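# Hang the wine glass upside down on the rack

## Task

Pick the wine glass up off the table and hang it inverted on the rack so that its whole stem sits inside a curl that was empty, with the glass in contact only with the wire. It fails if the glass is dropped or thrown from higher than about a thumb's length, if any glass falls over while no hand is holding it, or if a knock hits as hard as such a drop. The glasses already on the rack must still hang straight in their own curls at the end.

## Robot and tools

Robot: two arms, left_arm and right_arm, each with a two-finger gripper. The fingers point along the gripper's +z axis and close along its y axis. end_effector_position is the point between the finger pads, about 1 cm back from the tips.

Frames: the scene frame has its origin at table-top height, midway between the nominal arm bases, a little behind the table's near edge. +z is up, +x points out over the table, and left_arm is on the +y side. Arm names do not match image sides. Each arm reports its hand pose, velocities and targets in its own base frame. The left base is near (-0.001, +0.292, 0) m and the right base near (+0.008, -0.324, -0.008) m, both nearly level. Fixed cameras and the table use the scene frame. Reported hand positions and orientations can be off by a few centimetres, more at long reach.

Row layout, shared by execute_actions and move: 14 numbers in [-1, 1]. First come left_arm dx, dy, dz, rx, ry, rz, opening, then the same seven for right_arm. dx..rz are an offset from that arm's current Hand target, along the arm's own base axes. 1.0 = 0.6 m or 180 degrees. rx, ry, rz form one rotation vector about the Hand target's position. Opening is absolute: +1 is fully open (0.093 m) and -1 is closed. Offsets build up: sending the same offset again moves the arm further. An arm given six zeros goes back to its Hand target. Both arms always need numbers, and a 0 in an opening slot is a real command, so to keep a grip unchanged, repeat its present value.

execute_actions(actions, cameras): actions is a list of actions. Each action is a list of up to 15 rows, one row per 1/30 s step, and a short action holds its last row until 15 steps have run. Every row in an action is measured from the Hand target at that action's start. An empty list returns state and all cameras.

move(target, speed, blend, opening_speed, grip_force, blocking, cameras): target is either one 14-number row or a list of up to 15 rows. Every row is an offset from the same starting Hand targets, not from the previous row. The gripper follows a straight path with no obstacle avoidance. speed is in m/s, from 0.002 to 2.9, default 0.25, and turns run at up to twice that in rad/s. A move lasts at most 10 s. blend, in metres, rounds the corners at intermediate rows, and 0 stops at each row. opening_speed is on the -1..+1 scale per second, at least 0.2. grip_force is in newtons per pad, 10 to 50. It stays set, and fingers close slowly below 50. blocking=false returns after about 0.5 s while the move carries on. Keep paths away from an arm's own base, since passing close can flip its shoulder posture. The result's move: line reports the ending: done, off_target, moving, held or fault. limits=paced means a pose was clipped; limits=held means steps were withheld.

wait(seconds 0..10) lets the scene run. stop brakes a running move. zoom_image(camera, region [x0,y0,x1,y1], at most 504x504 px) enlarges the latest image. Cameras: cam_head_left, cam_head_right, cam_high, cam_low, cam_left_wrist, cam_right_wrist, each 896x504. finished_scene(scene) ends the scene and cannot be undone, and the glass must stay hung without help. Call nothing after it.

Results: end_effector_position (m) and end_effector_quat_wxyz in the arm's base frame, Hand target (the last commanded pose after clipping), Tool commands, Joint positions (the last value is finger opening in m), joint torques (these carry offsets, and numbers 1-3 wrap at ±28 N m), and joint velocities (may read "within noise"). grip_measured is the finger motor position on the -1..+1 scale. The pads meet near -0.94, and an object of width w mm reads about -0.94 + 0.0208·w. To grip a rigid object firmly, command about 0.24 below that reading. Commanding far below it in one step gives a brief hard squeeze, so take care with glass. To release, command well above the width reading.

Motion: each step, commanded orientation is clipped to within 40 degrees of the measured orientation. Friction and weight can leave the gripper short, low or tilted, and small moves may not happen at all or may go sideways. Check the pose after each move, correct any tilt, and send any remaining gap as an offset. An arm blocked by contact keeps pressing until it is commanded back.

Avoid: dropping the glass or releasing it while it is still moving; knocking the hanging glasses; any contact between the arms or grippers, or grippers closing on each other; hitting the bar, plate or rail behind and below the bases (up to about 3 cm above the table); putting strain on the wrist-camera cables; fast contact; and leaving anything off the table. Loose objects may be nudged now and then. Motors heat up when holding loads or stretched out: a MOTOR HOT line appears at 75 °C, the arm folds and stops at 90 °C, and it goes limp at 100 °C. Any arm stop or fault costs.

Each tool is called after "Request:" in YAML: its name, and indented under it one key for each argument.

## Session

Request:
execute_actions:
  actions: []

Scene clock: 0.00 s.
left_arm: end_effector_position=(+0.3460, +0.0169, +0.2536) grip_measured=+1.000 end_effector_quat_wxyz=(+0.582, -0.016, +0.809, +0.079) | right_arm: end_effector_position=(+0.3049, +0.0342, +0.2729) grip_measured=+1.000 end_effector_quat_wxyz=(+0.533, -0.095, +0.840, -0.044)
Joint positions: left_arm=[-0.041 0.946 0.713 -0.089 -0.186 0.053 0.093] | right_arm=[0.191 0.848 0.872 -0.472 0.144 -0.126 0.093]
Joint velocities: within noise
Joint torques (N m): no reading
Heat: left arm: 45 °C; right arm: 48 °C.
Hand target: left_arm +0.3456, +0.0172, +0.2569; +0.584, -0.017, +0.808, +0.079 | right_arm +0.3059, +0.0347, +0.2845; +0.547, -0.093, +0.831, -0.042
Tool commands: left_gripper/opening=+1.0 right_gripper/opening=+1.0

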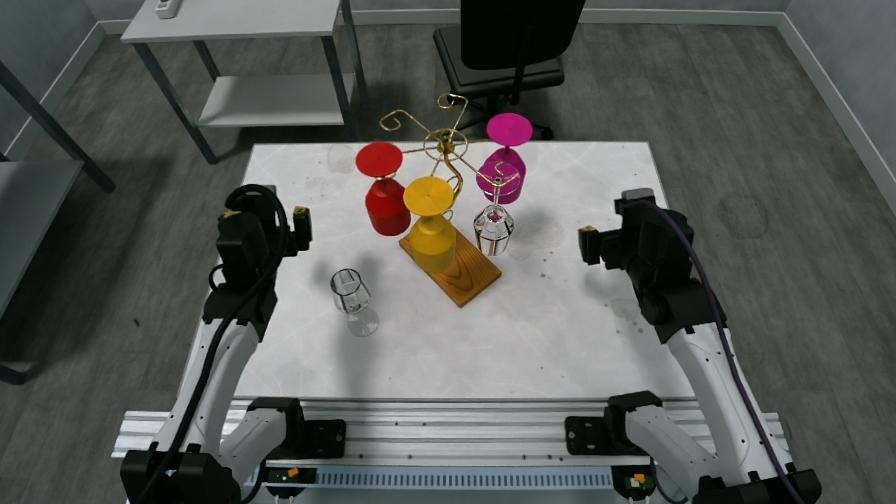

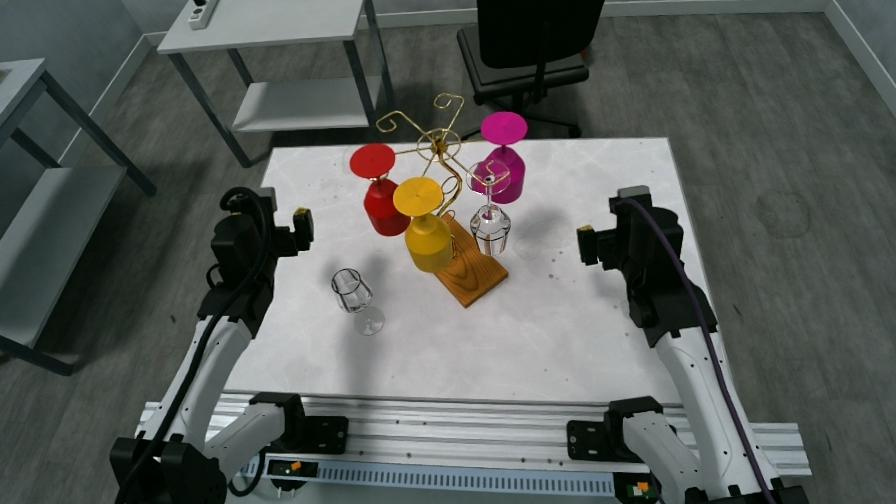

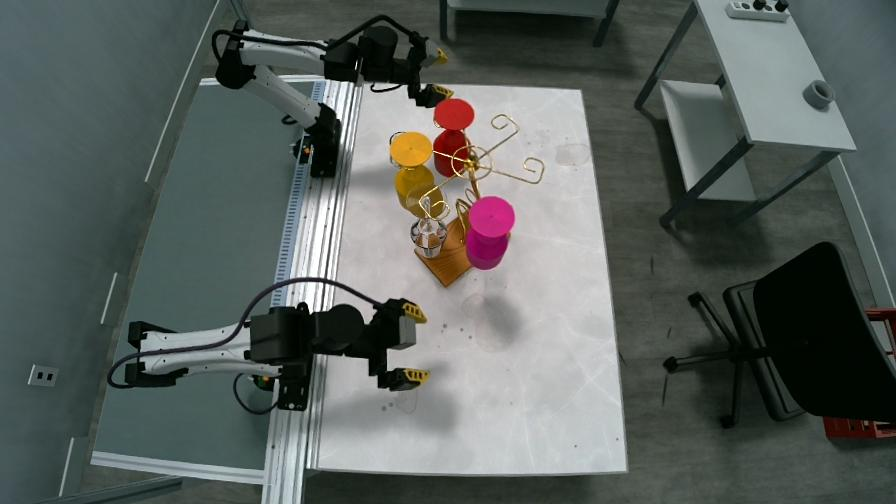

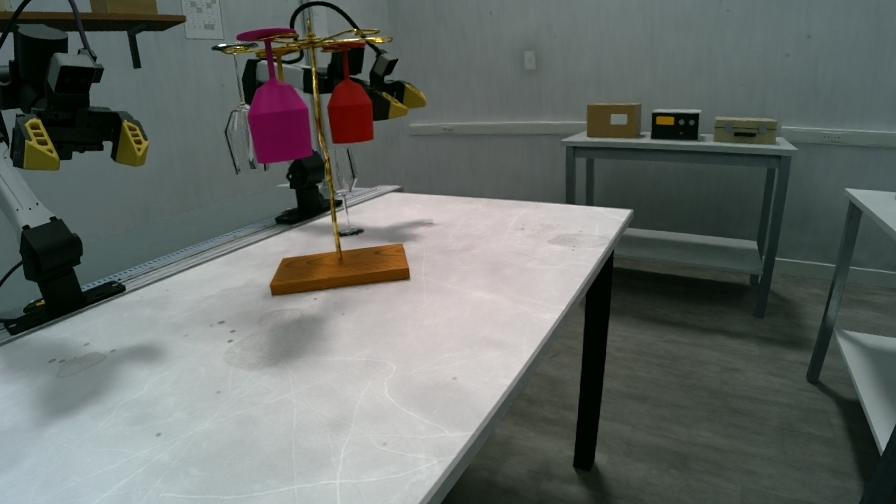

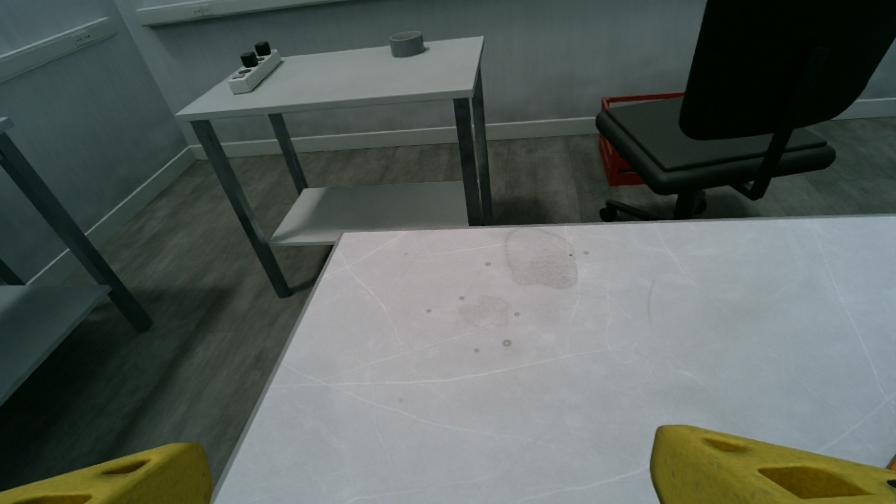

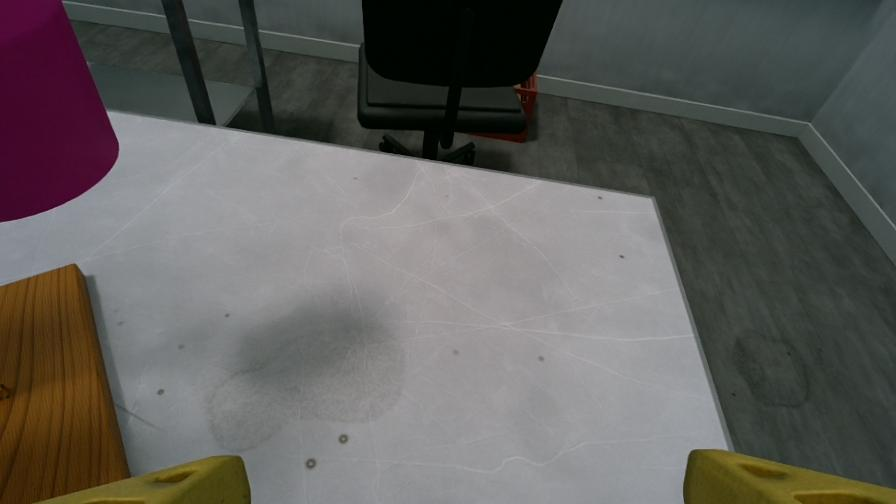

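Request:
zoom_image:
  camera: "cam_head_left"
  region: [320, 80, 560, 350]

Request:
zoom_image:
  camera: "cam_high"
  region: [370, 80, 570, 290]

Request:
zoom_image:
  camera: "cam_low"
  region: [190, 0, 440, 300]

Request:
zoom_image:
  camera: "cam_head_right"
  region: [320, 80, 560, 350]

Scaled by 1.867 from the camera's 896x504 image, which has a finer 1280x720 frame.

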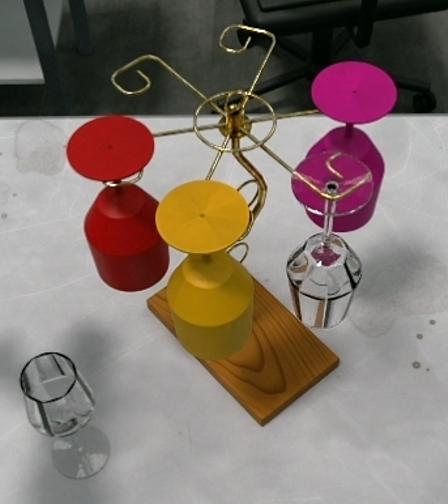

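Scaled by 2.400 from the camera's 896x504 image, which has a finer 1280x720 frame.

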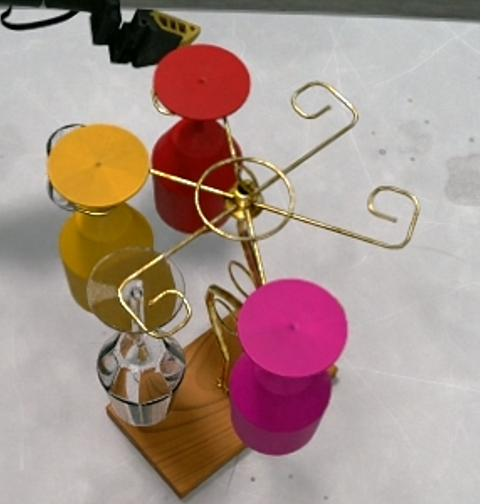

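Scaled by 1.680 from the camera's 896x504 image, which has a finer 1280x720 frame.

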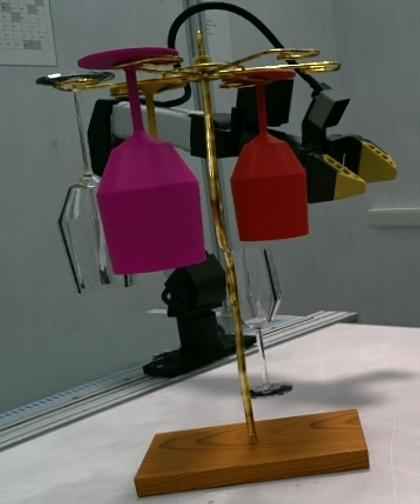

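Scaled by 1.867 from the camera's 896x504 image, which has a finer 1280x720 frame.

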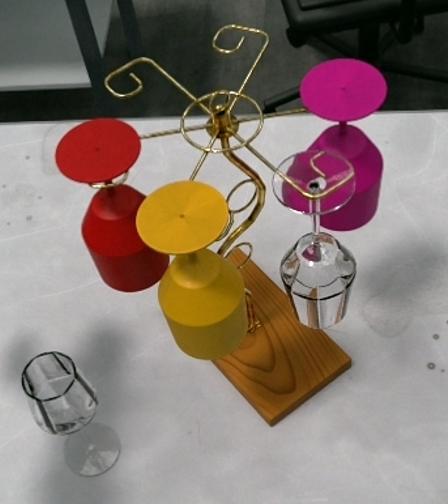

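Request:
move:
  target: [-0.224,0.086,-0.0667,-0.0993,0.303,0.0734,1,0,0,0,0,0,0,1]
  speed: 0.4
  cameras: ["cam_left_wrist","cam_head_left"]

Scene clock: 7.43 s.
left_arm: end_effector_position=(+0.2108, +0.0683, +0.2114) grip_measured=+1.000 end_effector_quat_wxyz=(+0.126, -0.155, +0.979, +0.023) | right_arm: end_effector_position=(+0.3049, +0.0342, +0.2729) grip_measured=+1.000 end_effector_quat_wxyz=(+0.533, -0.095, +0.840, -0.044)
Joint positions: left_arm=[0.307 1.195 1.306 -1.425 -0.008 -0.007 0.093] | right_arm=[0.191 0.848 0.872 -0.472 0.144 -0.126 0.093]
Joint torques (N m): left_arm=[0.5 -1.81 9.26 0.8 0.09 -0.09] | right_arm=[0.62 -1.78 9.39 2.31 0.03 0.04]
Heat: left arm: 44 °C; right arm: 51 °C.
Hand target: left_arm +0.2112, +0.0689, +0.2169; +0.129, -0.155, +0.979, +0.021 | right_arm +0.3059, +0.0347, +0.2845; +0.547, -0.093, +0.831, -0.042
Off the commanded pose: left_arm 0.005 m, 0 deg | right_arm 0.012 m, 2 deg.
move: off_target (right_arm)
Images, in order (width x height): cam_head_left 896x504, cam_left_wrist 896x504.

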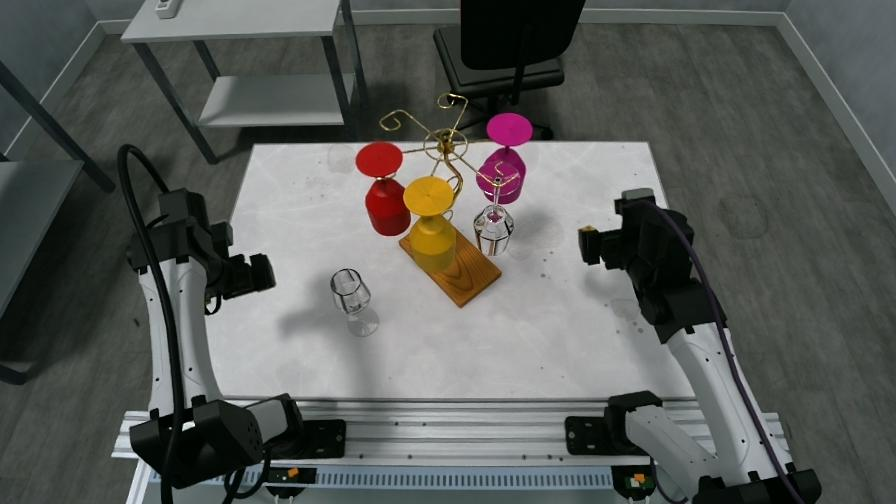

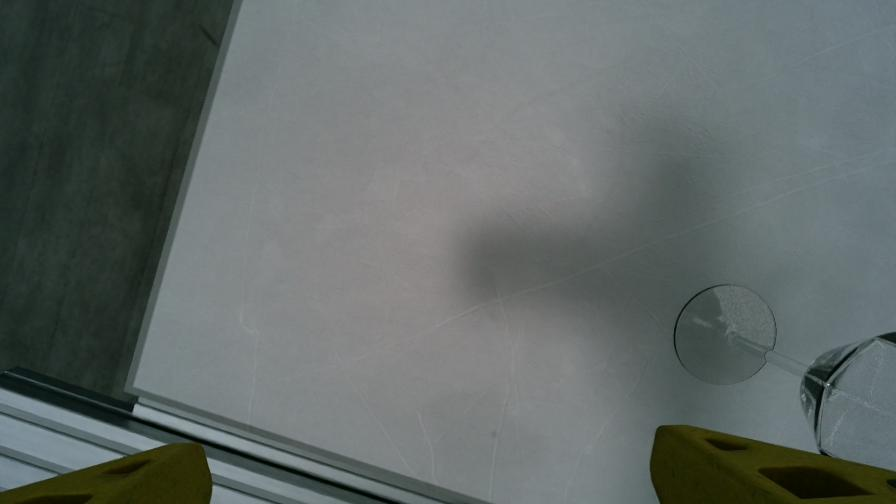

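Request:
move:
  target:
    - [0.04,-0.197,0.075,-0.230,-0.0746,-0.0648,1,0,0,0,0,0,0,1]
    - [0.022,-0.288,0.239,-0.434,-0.141,-0.122,1,0,0,0,0,0,0,1]
    - [0.026,-0.288,0.252,-0.194,-0.398,-0.416,1,0,0,0,0,0,0,1]
  speed: 0.5
  blend: 0.03
  cameras: ["cam_left_wrist","cam_head_left","cam_head_right","cam_low"]

Scene clock: 11.87 s.
left_arm: end_effector_position=(+0.2301, -0.1013, +0.3675) grip_measured=+1.000 end_effector_quat_wxyz=(+0.563, +0.404, +0.599, -0.401) | right_arm: end_effector_position=(+0.3049, +0.0342, +0.2729) grip_measured=+1.000 end_effector_quat_wxyz=(+0.533, -0.095, +0.840, -0.044)
Joint positions: left_arm=[0.318 1.064 1.166 -0.92 1.511 0.792 0.093] | right_arm=[0.191 0.848 0.872 -0.472 0.144 -0.126 0.093]
Joint torques (N m): left_arm=[-0.9 -2.22 6.49 1.25 0.72 -0.03] | right_arm=[0.65 -1.84 9.39 2.3 0.04 0.04]
Heat: left arm: 44 °C; right arm: 52 °C.
Hand target: left_arm +0.2268, -0.1039, +0.3681; +0.569, +0.413, +0.589, -0.398 | right_arm +0.3059, +0.0347, +0.2845; +0.547, -0.093, +0.831, -0.042
Off the commanded pose: left_arm 0.004 m, 2 deg | right_arm 0.012 m, 2 deg.
move: off_target (right_arm)
Images, in order (width x height): cam_head_left 896x504, cam_head_right 896x504, cam_low 896x504, cam_left_wrist 896x504.

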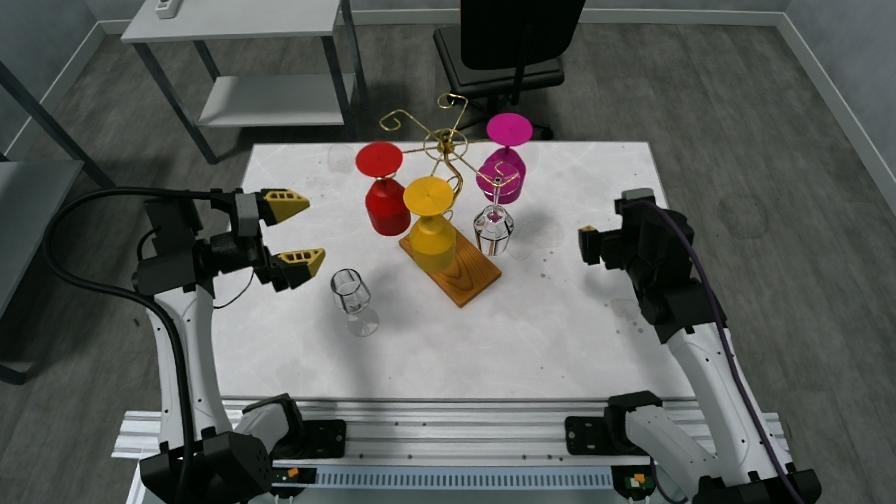

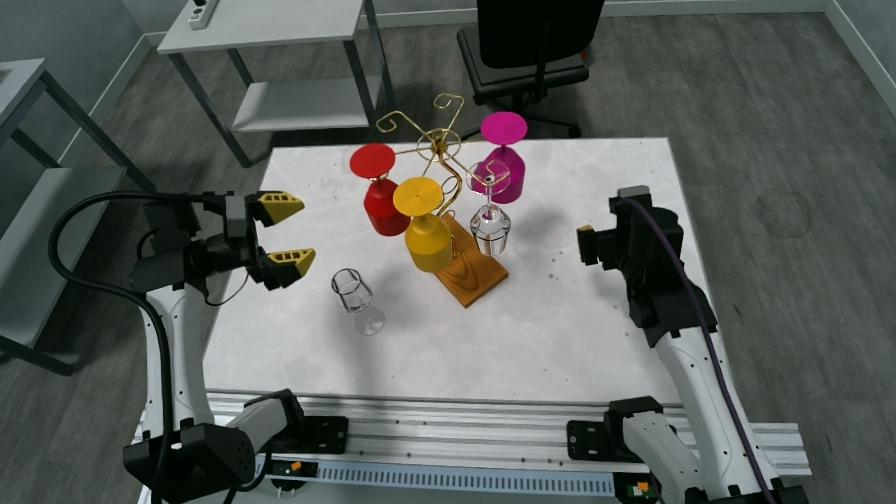

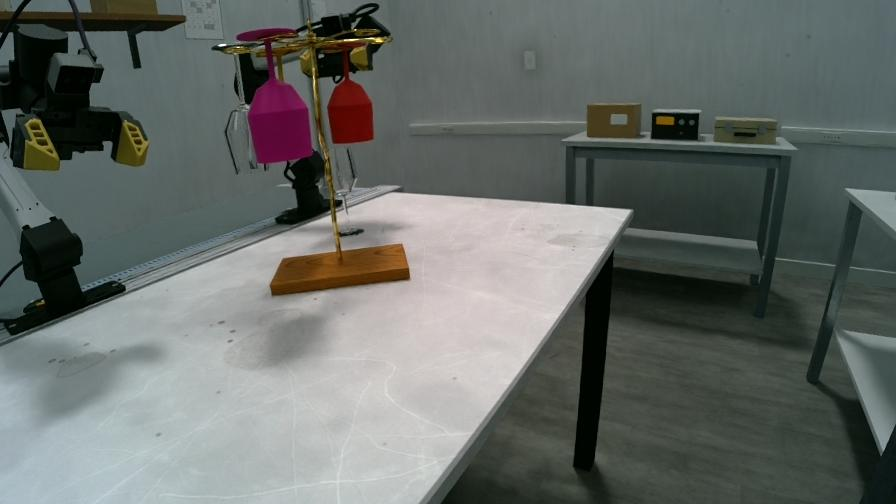

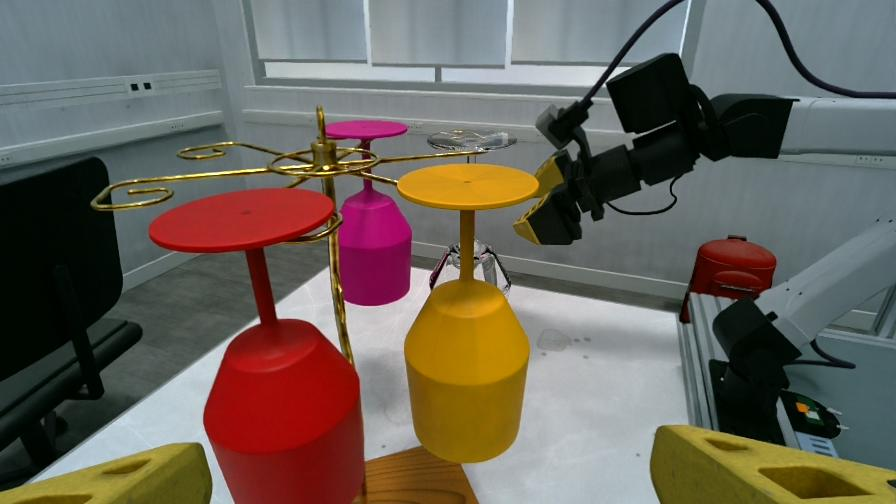

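Request:
move:
  target: [-0.02,-0.0235,-0.147,0,0,0,1,-0.1765,0.109,-0.1075,0.0798,0.0075,0.456,1]
  speed: 0.4
  cameras: ["cam_left_wrist","cam_head_left","cam_head_right","cam_right_wrist"]

Scene clock: 16.37 s.
left_arm: end_effector_position=(+0.2150, -0.1163, +0.2824) grip_measured=+1.000 end_effector_quat_wxyz=(+0.561, +0.417, +0.591, -0.402) | right_arm: end_effector_position=(+0.1974, +0.1008, +0.2114) grip_measured=+1.000 end_effector_quat_wxyz=(+0.450, -0.523, +0.625, +0.366)
Joint positions: left_arm=[0.26 0.874 0.686 -0.366 1.484 0.545 0.093] | right_arm=[-0.32 1.307 0.939 -1.554 -1.213 -1.957 0.093]
Joint torques (N m): left_arm=[-0.96 -1.09 6.95 1.44 0.31 -0.14] | right_arm=[1.14 -3.07 9.05 -0.53 -0.65 -0.08]
Heat: left arm: 44 °C; right arm: 51 °C.
Hand target: left_arm +0.2149, -0.1180, +0.2799; +0.569, +0.413, +0.589, -0.398 | right_arm +0.1999, +0.1001, +0.2200; +0.437, -0.552, +0.571, +0.423
Off the commanded pose: left_arm 0.003 m, 1 deg | right_arm 0.009 m, 10 deg.
joint sent to its limit (right arm) — joint 4 (wrist pitch), lower limit. The joint targets are off in orientation, not in position.
move: off_target (right_arm)
Images, in order (width x height): cam_head_left 896x504, cam_head_right 896x504, cam_left_wrist 896x504, cam_right_wrist 896x504.

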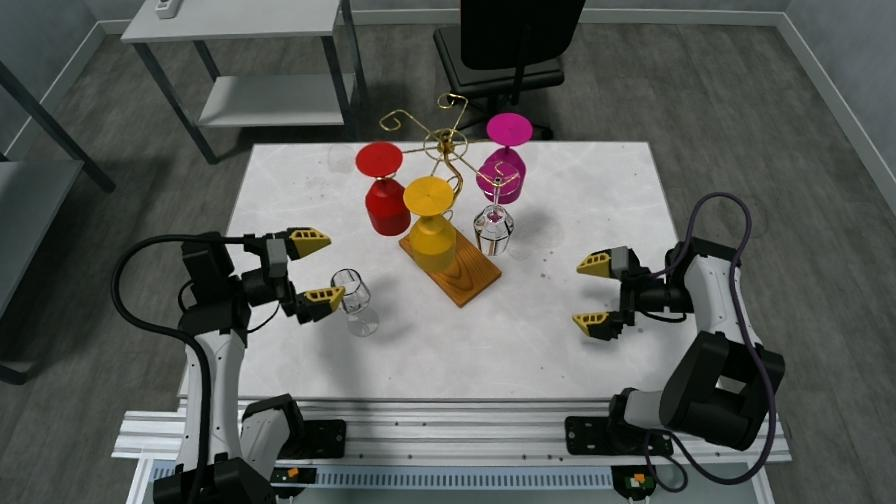

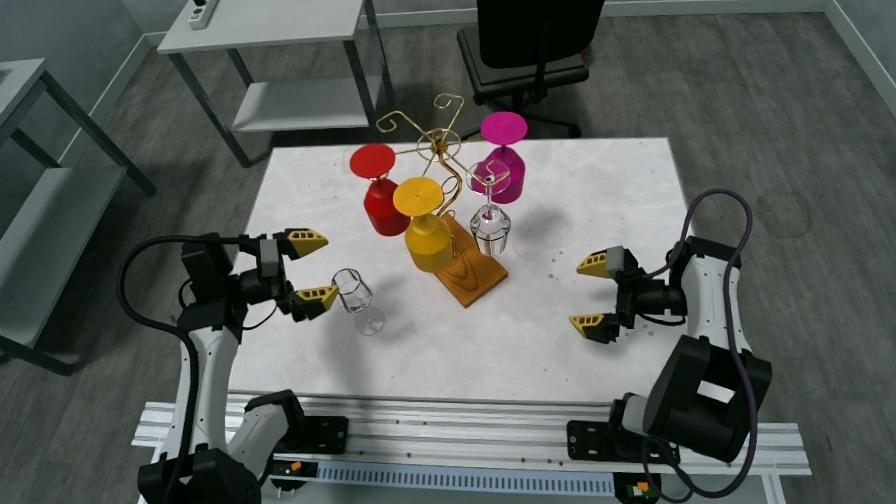

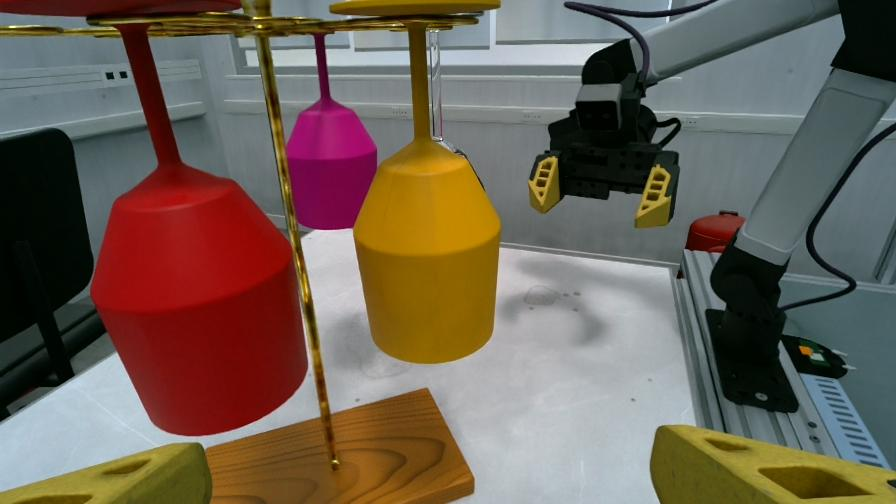

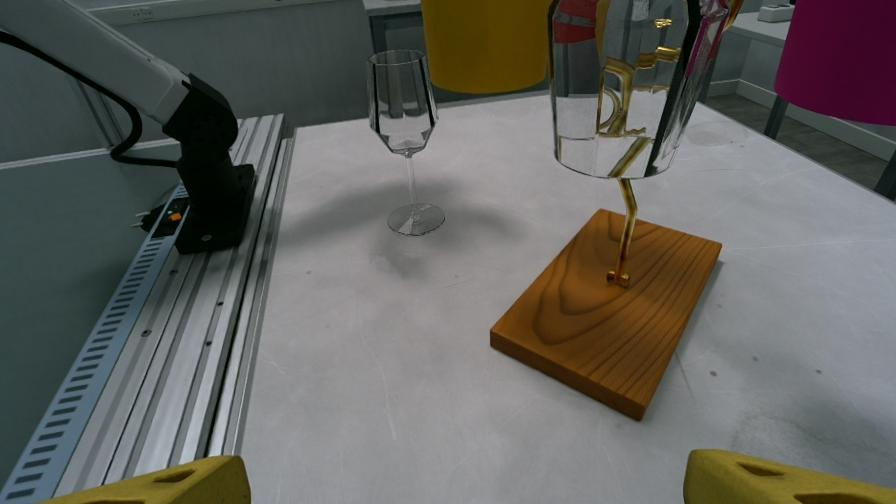

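Request:
move:
  target: [0.022,-0.0067,-0.06,0,0,0,1,0,0,0.08,0,0,0,1]
  speed: 0.3
  cameras: ["cam_head_left","cam_head_right","cam_right_wrist","cam_left_wrist"]

Scene clock: 18.83 s.
left_arm: end_effector_position=(+0.2286, -0.1205, +0.2456) grip_measured=+1.000 end_effector_quat_wxyz=(+0.563, +0.414, +0.592, -0.401) | right_arm: end_effector_position=(+0.1991, +0.1015, +0.2550) grip_measured=+1.000 end_effector_quat_wxyz=(+0.464, -0.512, +0.640, +0.335)
Joint positions: left_arm=[0.218 0.913 0.495 0.077 1.441 0.33 0.093] | right_arm=[-0.314 1.194 1.063 -1.557 -1.216 -1.745 0.093]
Joint torques (N m): left_arm=[-1.03 -1.63 7.01 1.55 0.12 -0.13] | right_arm=[0.02 -3.55 9.02 -0.09 -0.94 0.08]
Heat: left arm: 44 °C; right arm: 51 °C.
Hand target: left_arm +0.2280, -0.1220, +0.2438; +0.569, +0.413, +0.589, -0.398 | right_arm +0.1999, +0.1002, +0.2681; +0.437, -0.552, +0.570, +0.423
Off the commanded pose: left_arm 0.002 m, 1 deg | right_arm 0.013 m, 14 deg.
joint sent to its limit (right arm) — joint 4 (wrist pitch), lower limit. The joint targets are off in orientation, not in position.
move: off_target (right_arm)
Images, in order (width x height): cam_head_left 896x504, cam_head_right 896x504, cam_left_wrist 896x504, cam_right_wrist 896x504.

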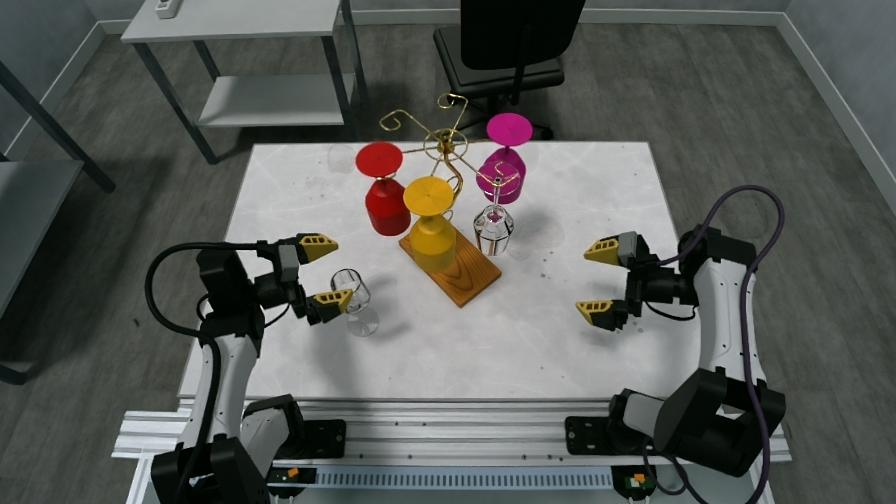

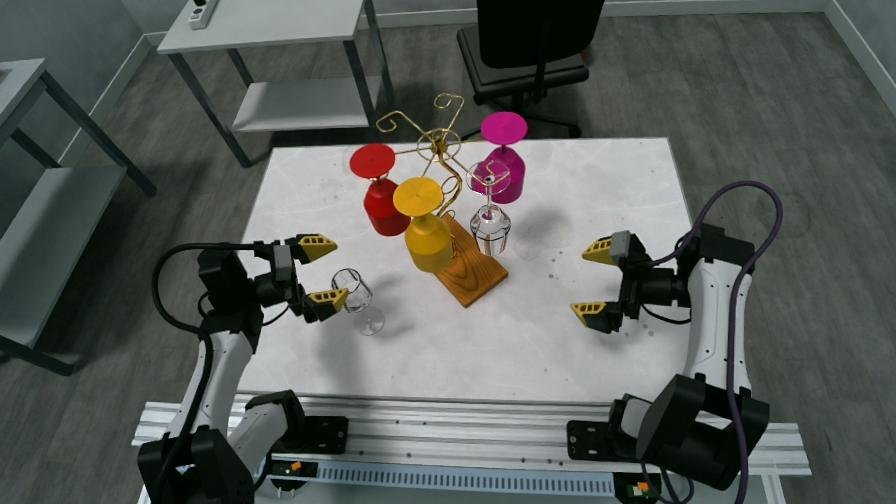

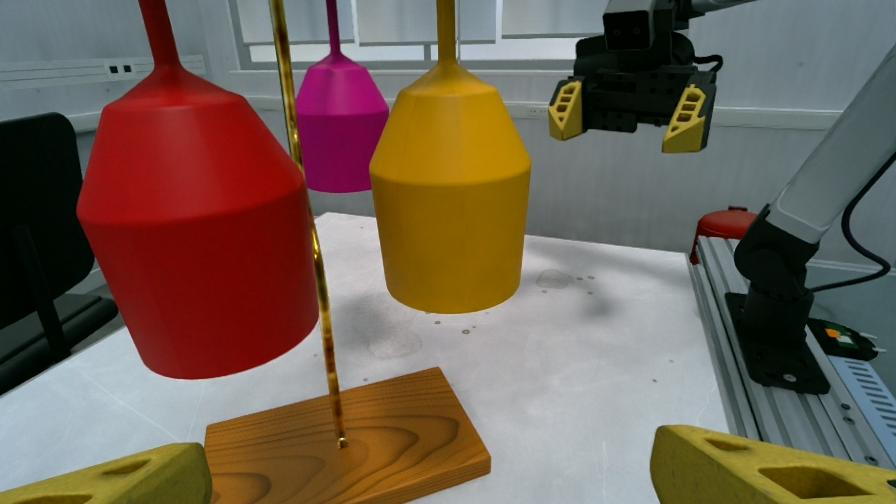

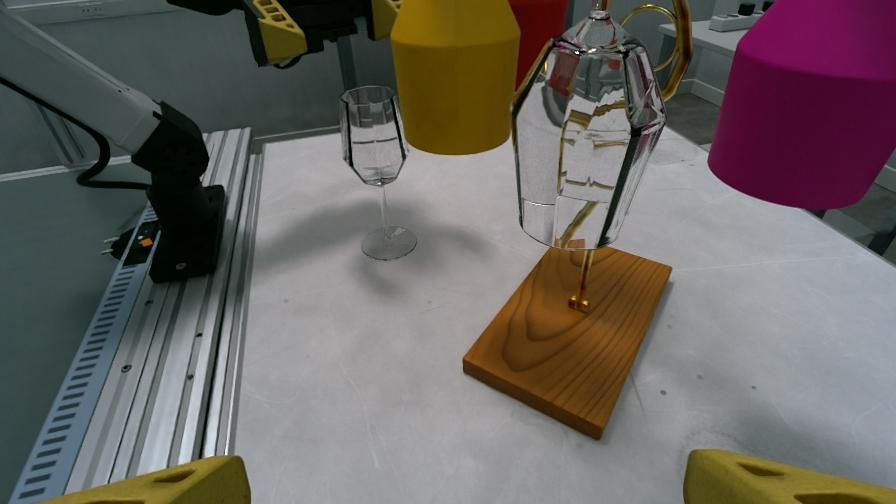

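Request:
zoom_image:
  camera: "cam_right_wrist"
  region: [220, 0, 480, 270]

Request:
zoom_image:
  camera: "cam_head_left"
  region: [270, 210, 410, 350]

Scaled by 1.867 from the camera's 896x504 image, which has a finer 1280x720 frame.

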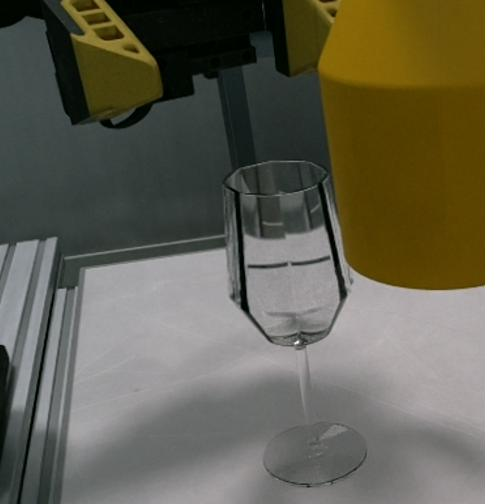

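Scaled by 3.600 from the camera's 896x504 image, which has a finer 1280x720 frame.

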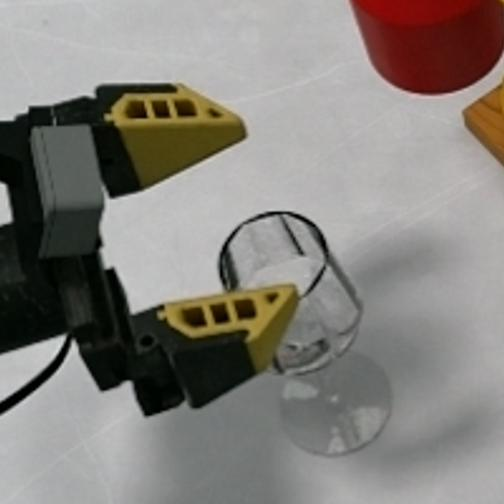

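Request:
wait:
  seconds: 0.1
  cameras: ["cam_low","cam_high"]

Request:
zoom_image:
  camera: "cam_low"
  region: [270, 20, 450, 260]

Request:
zoom_image:
  camera: "cam_high"
  region: [330, 50, 530, 250]

Scene clock: 22.93 s.
left_arm: end_effector_position=(+0.2286, -0.1205, +0.2456) grip_measured=+1.000 end_effector_quat_wxyz=(+0.563, +0.414, +0.592, -0.401) | right_arm: end_effector_position=(+0.1991, +0.1015, +0.2550) grip_measured=+1.000 end_effector_quat_wxyz=(+0.464, -0.512, +0.640, +0.335)
Joint positions: left_arm=[0.218 0.913 0.495 0.078 1.441 0.33 0.093] | right_arm=[-0.314 1.194 1.063 -1.557 -1.216 -1.745 0.093]
Joint torques (N m): left_arm=[-1.02 -1.52 6.95 1.54 0.14 -0.16] | right_arm=[0.03 -3.6 8.95 -0.1 -0.93 0.06]
Heat: left arm: 44 °C; right arm: 50 °C.
Hand target: left_arm +0.2280, -0.1220, +0.2438; +0.569, +0.413, +0.589, -0.398 | right_arm +0.1999, +0.1002, +0.2681; +0.437, -0.552, +0.570, +0.423
Tool commands: left_gripper/opening=+1.0 right_gripper/opening=+1.0
Off the commanded pose: left_arm 0.002 m, 1 deg | right_arm 0.013 m, 14 deg.
wait: 0.10 s; at rest from the start
Images, in order (width x height): cam_high 896x504, cam_low 896x504.

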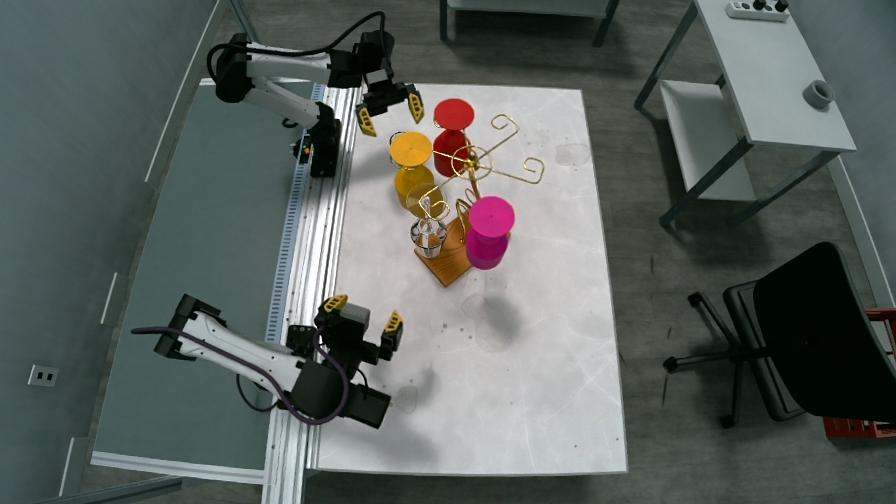

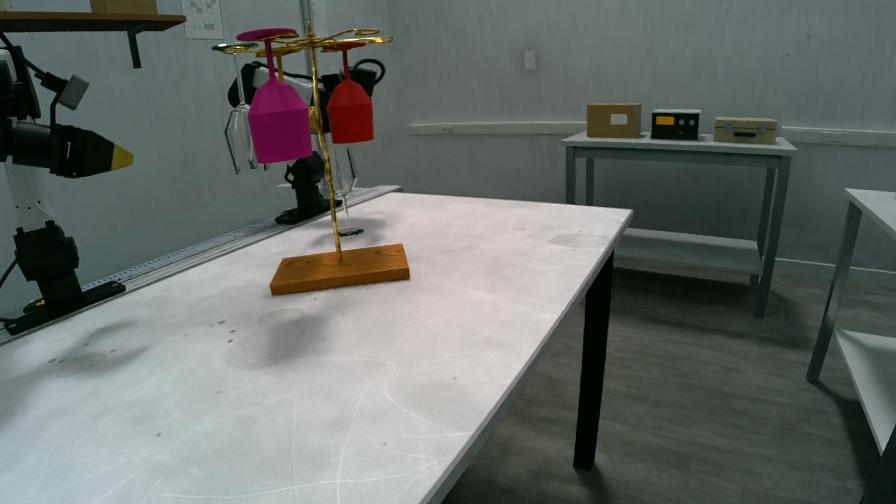

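Scaled by 2.100 from the camera's 896x504 image, which has a finer 1280x720 frame.

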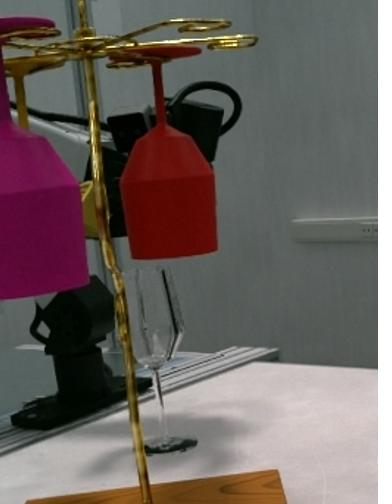

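Scaled by 2.520 from the camera's 896x504 image, which has a finer 1280x720 frame.

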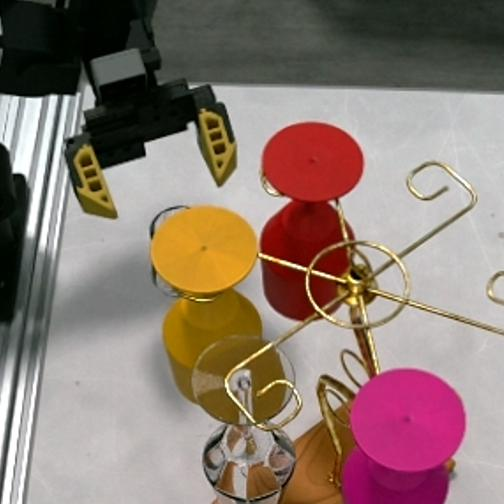

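Request:
move:
  target:
    - [-0.0217,0.1117,0.003,0.0453,0.0256,0.1002,1,0,0,0,0,0,0,1]
    - [-0.0217,0.1117,-0.16,0.0453,0.0256,0.1002,1,0,0,0,0,0,0,1]
  speed: 0.3
  cameras: ["cam_head_left","cam_right_wrist","cam_left_wrist"]

Scene clock: 27.40 s.
left_arm: end_effector_position=(+0.2158, -0.0530, +0.1492) grip_measured=+1.000 end_effector_quat_wxyz=(+0.568, +0.334, +0.698, -0.280) | right_arm: end_effector_position=(+0.1991, +0.1015, +0.2550) grip_measured=+1.000 end_effector_quat_wxyz=(+0.464, -0.512, +0.640, +0.335)
Joint positions: left_arm=[0.594 0.979 0.413 -0.655 1.359 1.201 0.093] | right_arm=[-0.314 1.194 1.063 -1.557 -1.216 -1.745 0.093]
Joint torques (N m): left_arm=[-0.96 -1.24 6.23 0.94 0.77 -0.18] | right_arm=[0.01 -3.59 9.03 -0.11 -0.93 0.06]
Heat: left arm: 44 °C; right arm: 49 °C.
Hand target: left_arm +0.2150, -0.0550, +0.1479; +0.570, +0.338, +0.695, -0.278 | right_arm +0.1999, +0.1002, +0.2680; +0.437, -0.552, +0.570, +0.423
Off the commanded pose: left_arm 0.003 m, 1 deg | right_arm 0.013 m, 14 deg.
joint sent to its limit (right arm) — joint 4 (wrist pitch), lower limit. The joint targets are off in orientation, not in position.
move: off_target (right_arm)
Images, in order (width x height): cam_head_left 896x504, cam_left_wrist 896x504, cam_right_wrist 896x504.

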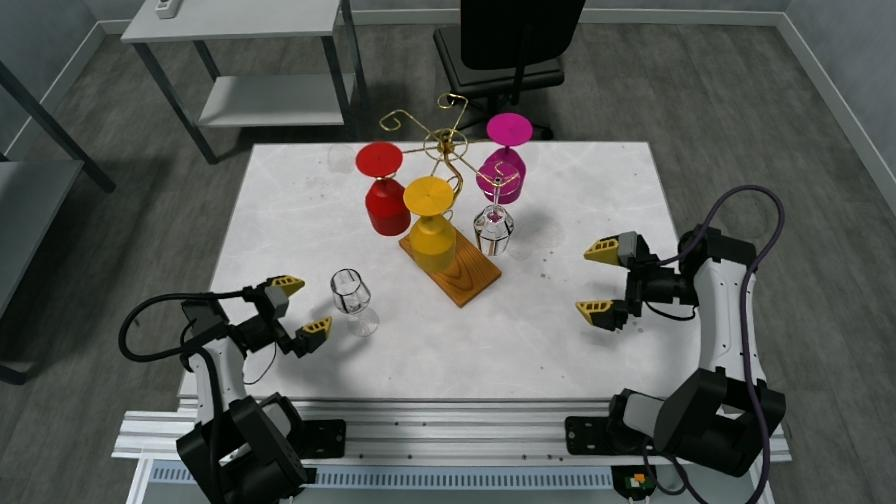

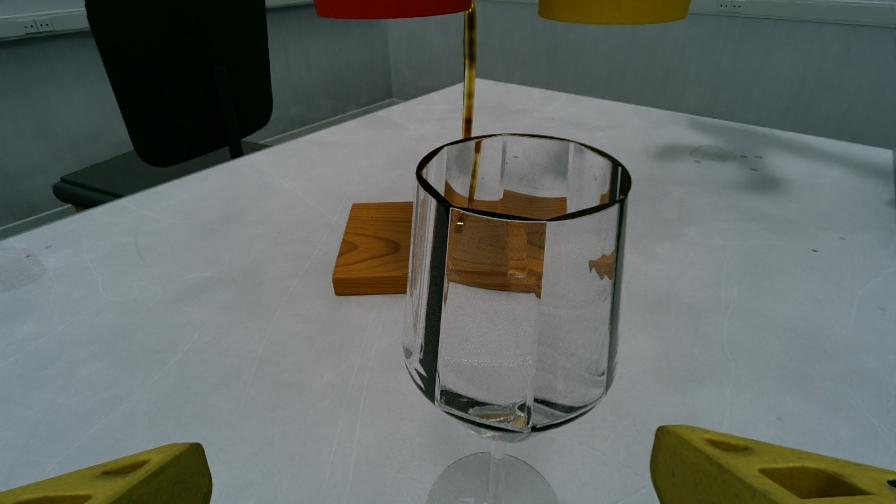

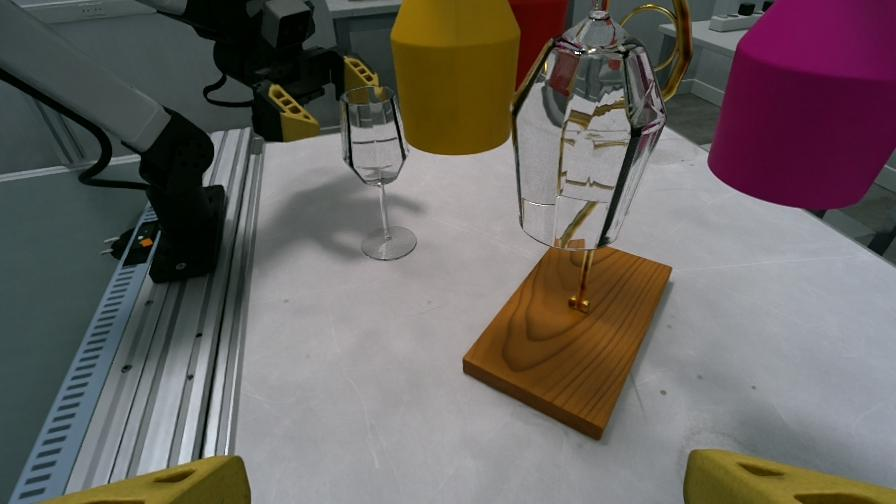

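Request:
move:
  target:
    - [0,0,-0.168,0,0,0,1,0,0,0,0,0,0,1]
    - [0.0267,-0.0675,-0.168,-0.0171,-0.0076,-0.0791,1,0,0,0,0,0,0,1]
  speed: 0.2
  cameras: ["cam_head_left","cam_right_wrist","cam_left_wrist"]

Scene clock: 31.20 s.
left_arm: end_effector_position=(+0.2338, -0.0928, +0.0478) grip_measured=+1.000 end_effector_quat_wxyz=(+0.548, +0.409, +0.637, -0.356) | right_arm: end_effector_position=(+0.1991, +0.1015, +0.2550) grip_measured=+1.000 end_effector_quat_wxyz=(+0.464, -0.512, +0.640, +0.335)
Joint positions: left_arm=[0.343 1.707 0.236 0.401 1.404 1.06 0.093] | right_arm=[-0.314 1.194 1.063 -1.557 -1.216 -1.745 0.093]
Joint torques (N m): left_arm=[-0.96 -2.85 3.08 1.09 0.83 -0.12] | right_arm=[0.03 -3.58 8.94 -0.1 -0.93 0.04]
Heat: left arm: 44 °C; right arm: 49 °C.
Hand target: left_arm +0.2311, -0.0955, +0.0471; +0.548, +0.410, +0.634, -0.361 | right_arm +0.1999, +0.1002, +0.2680; +0.437, -0.552, +0.570, +0.423
Off the commanded pose: left_arm 0.004 m, 1 deg | right_arm 0.013 m, 14 deg.
joint sent to its limit (right arm) — joint 4 (wrist pitch), lower limit. The joint targets are off in orientation, not in position.
move: off_target (right_arm)
Images, in order (width x height): cam_head_left 896x504, cam_left_wrist 896x504, cam_right_wrist 896x504.

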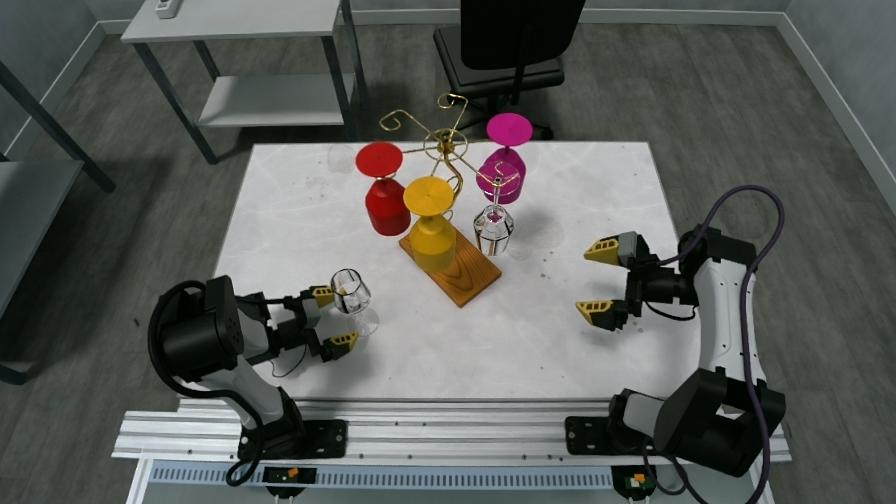

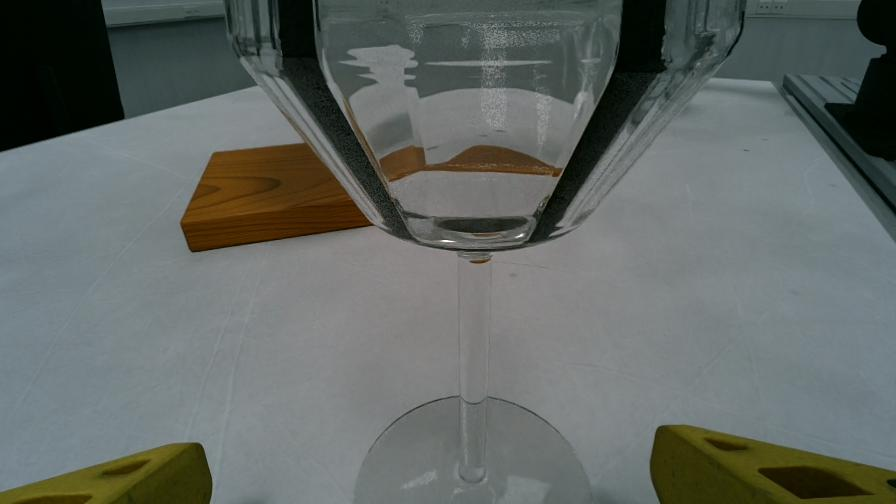

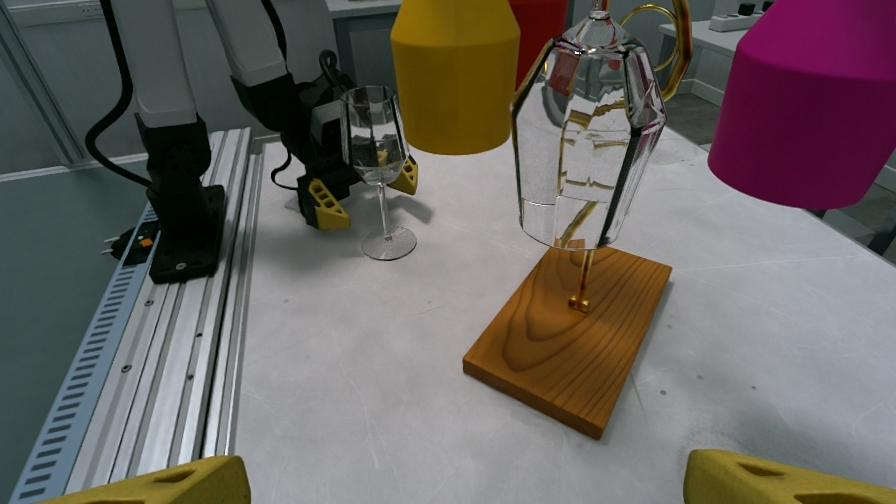

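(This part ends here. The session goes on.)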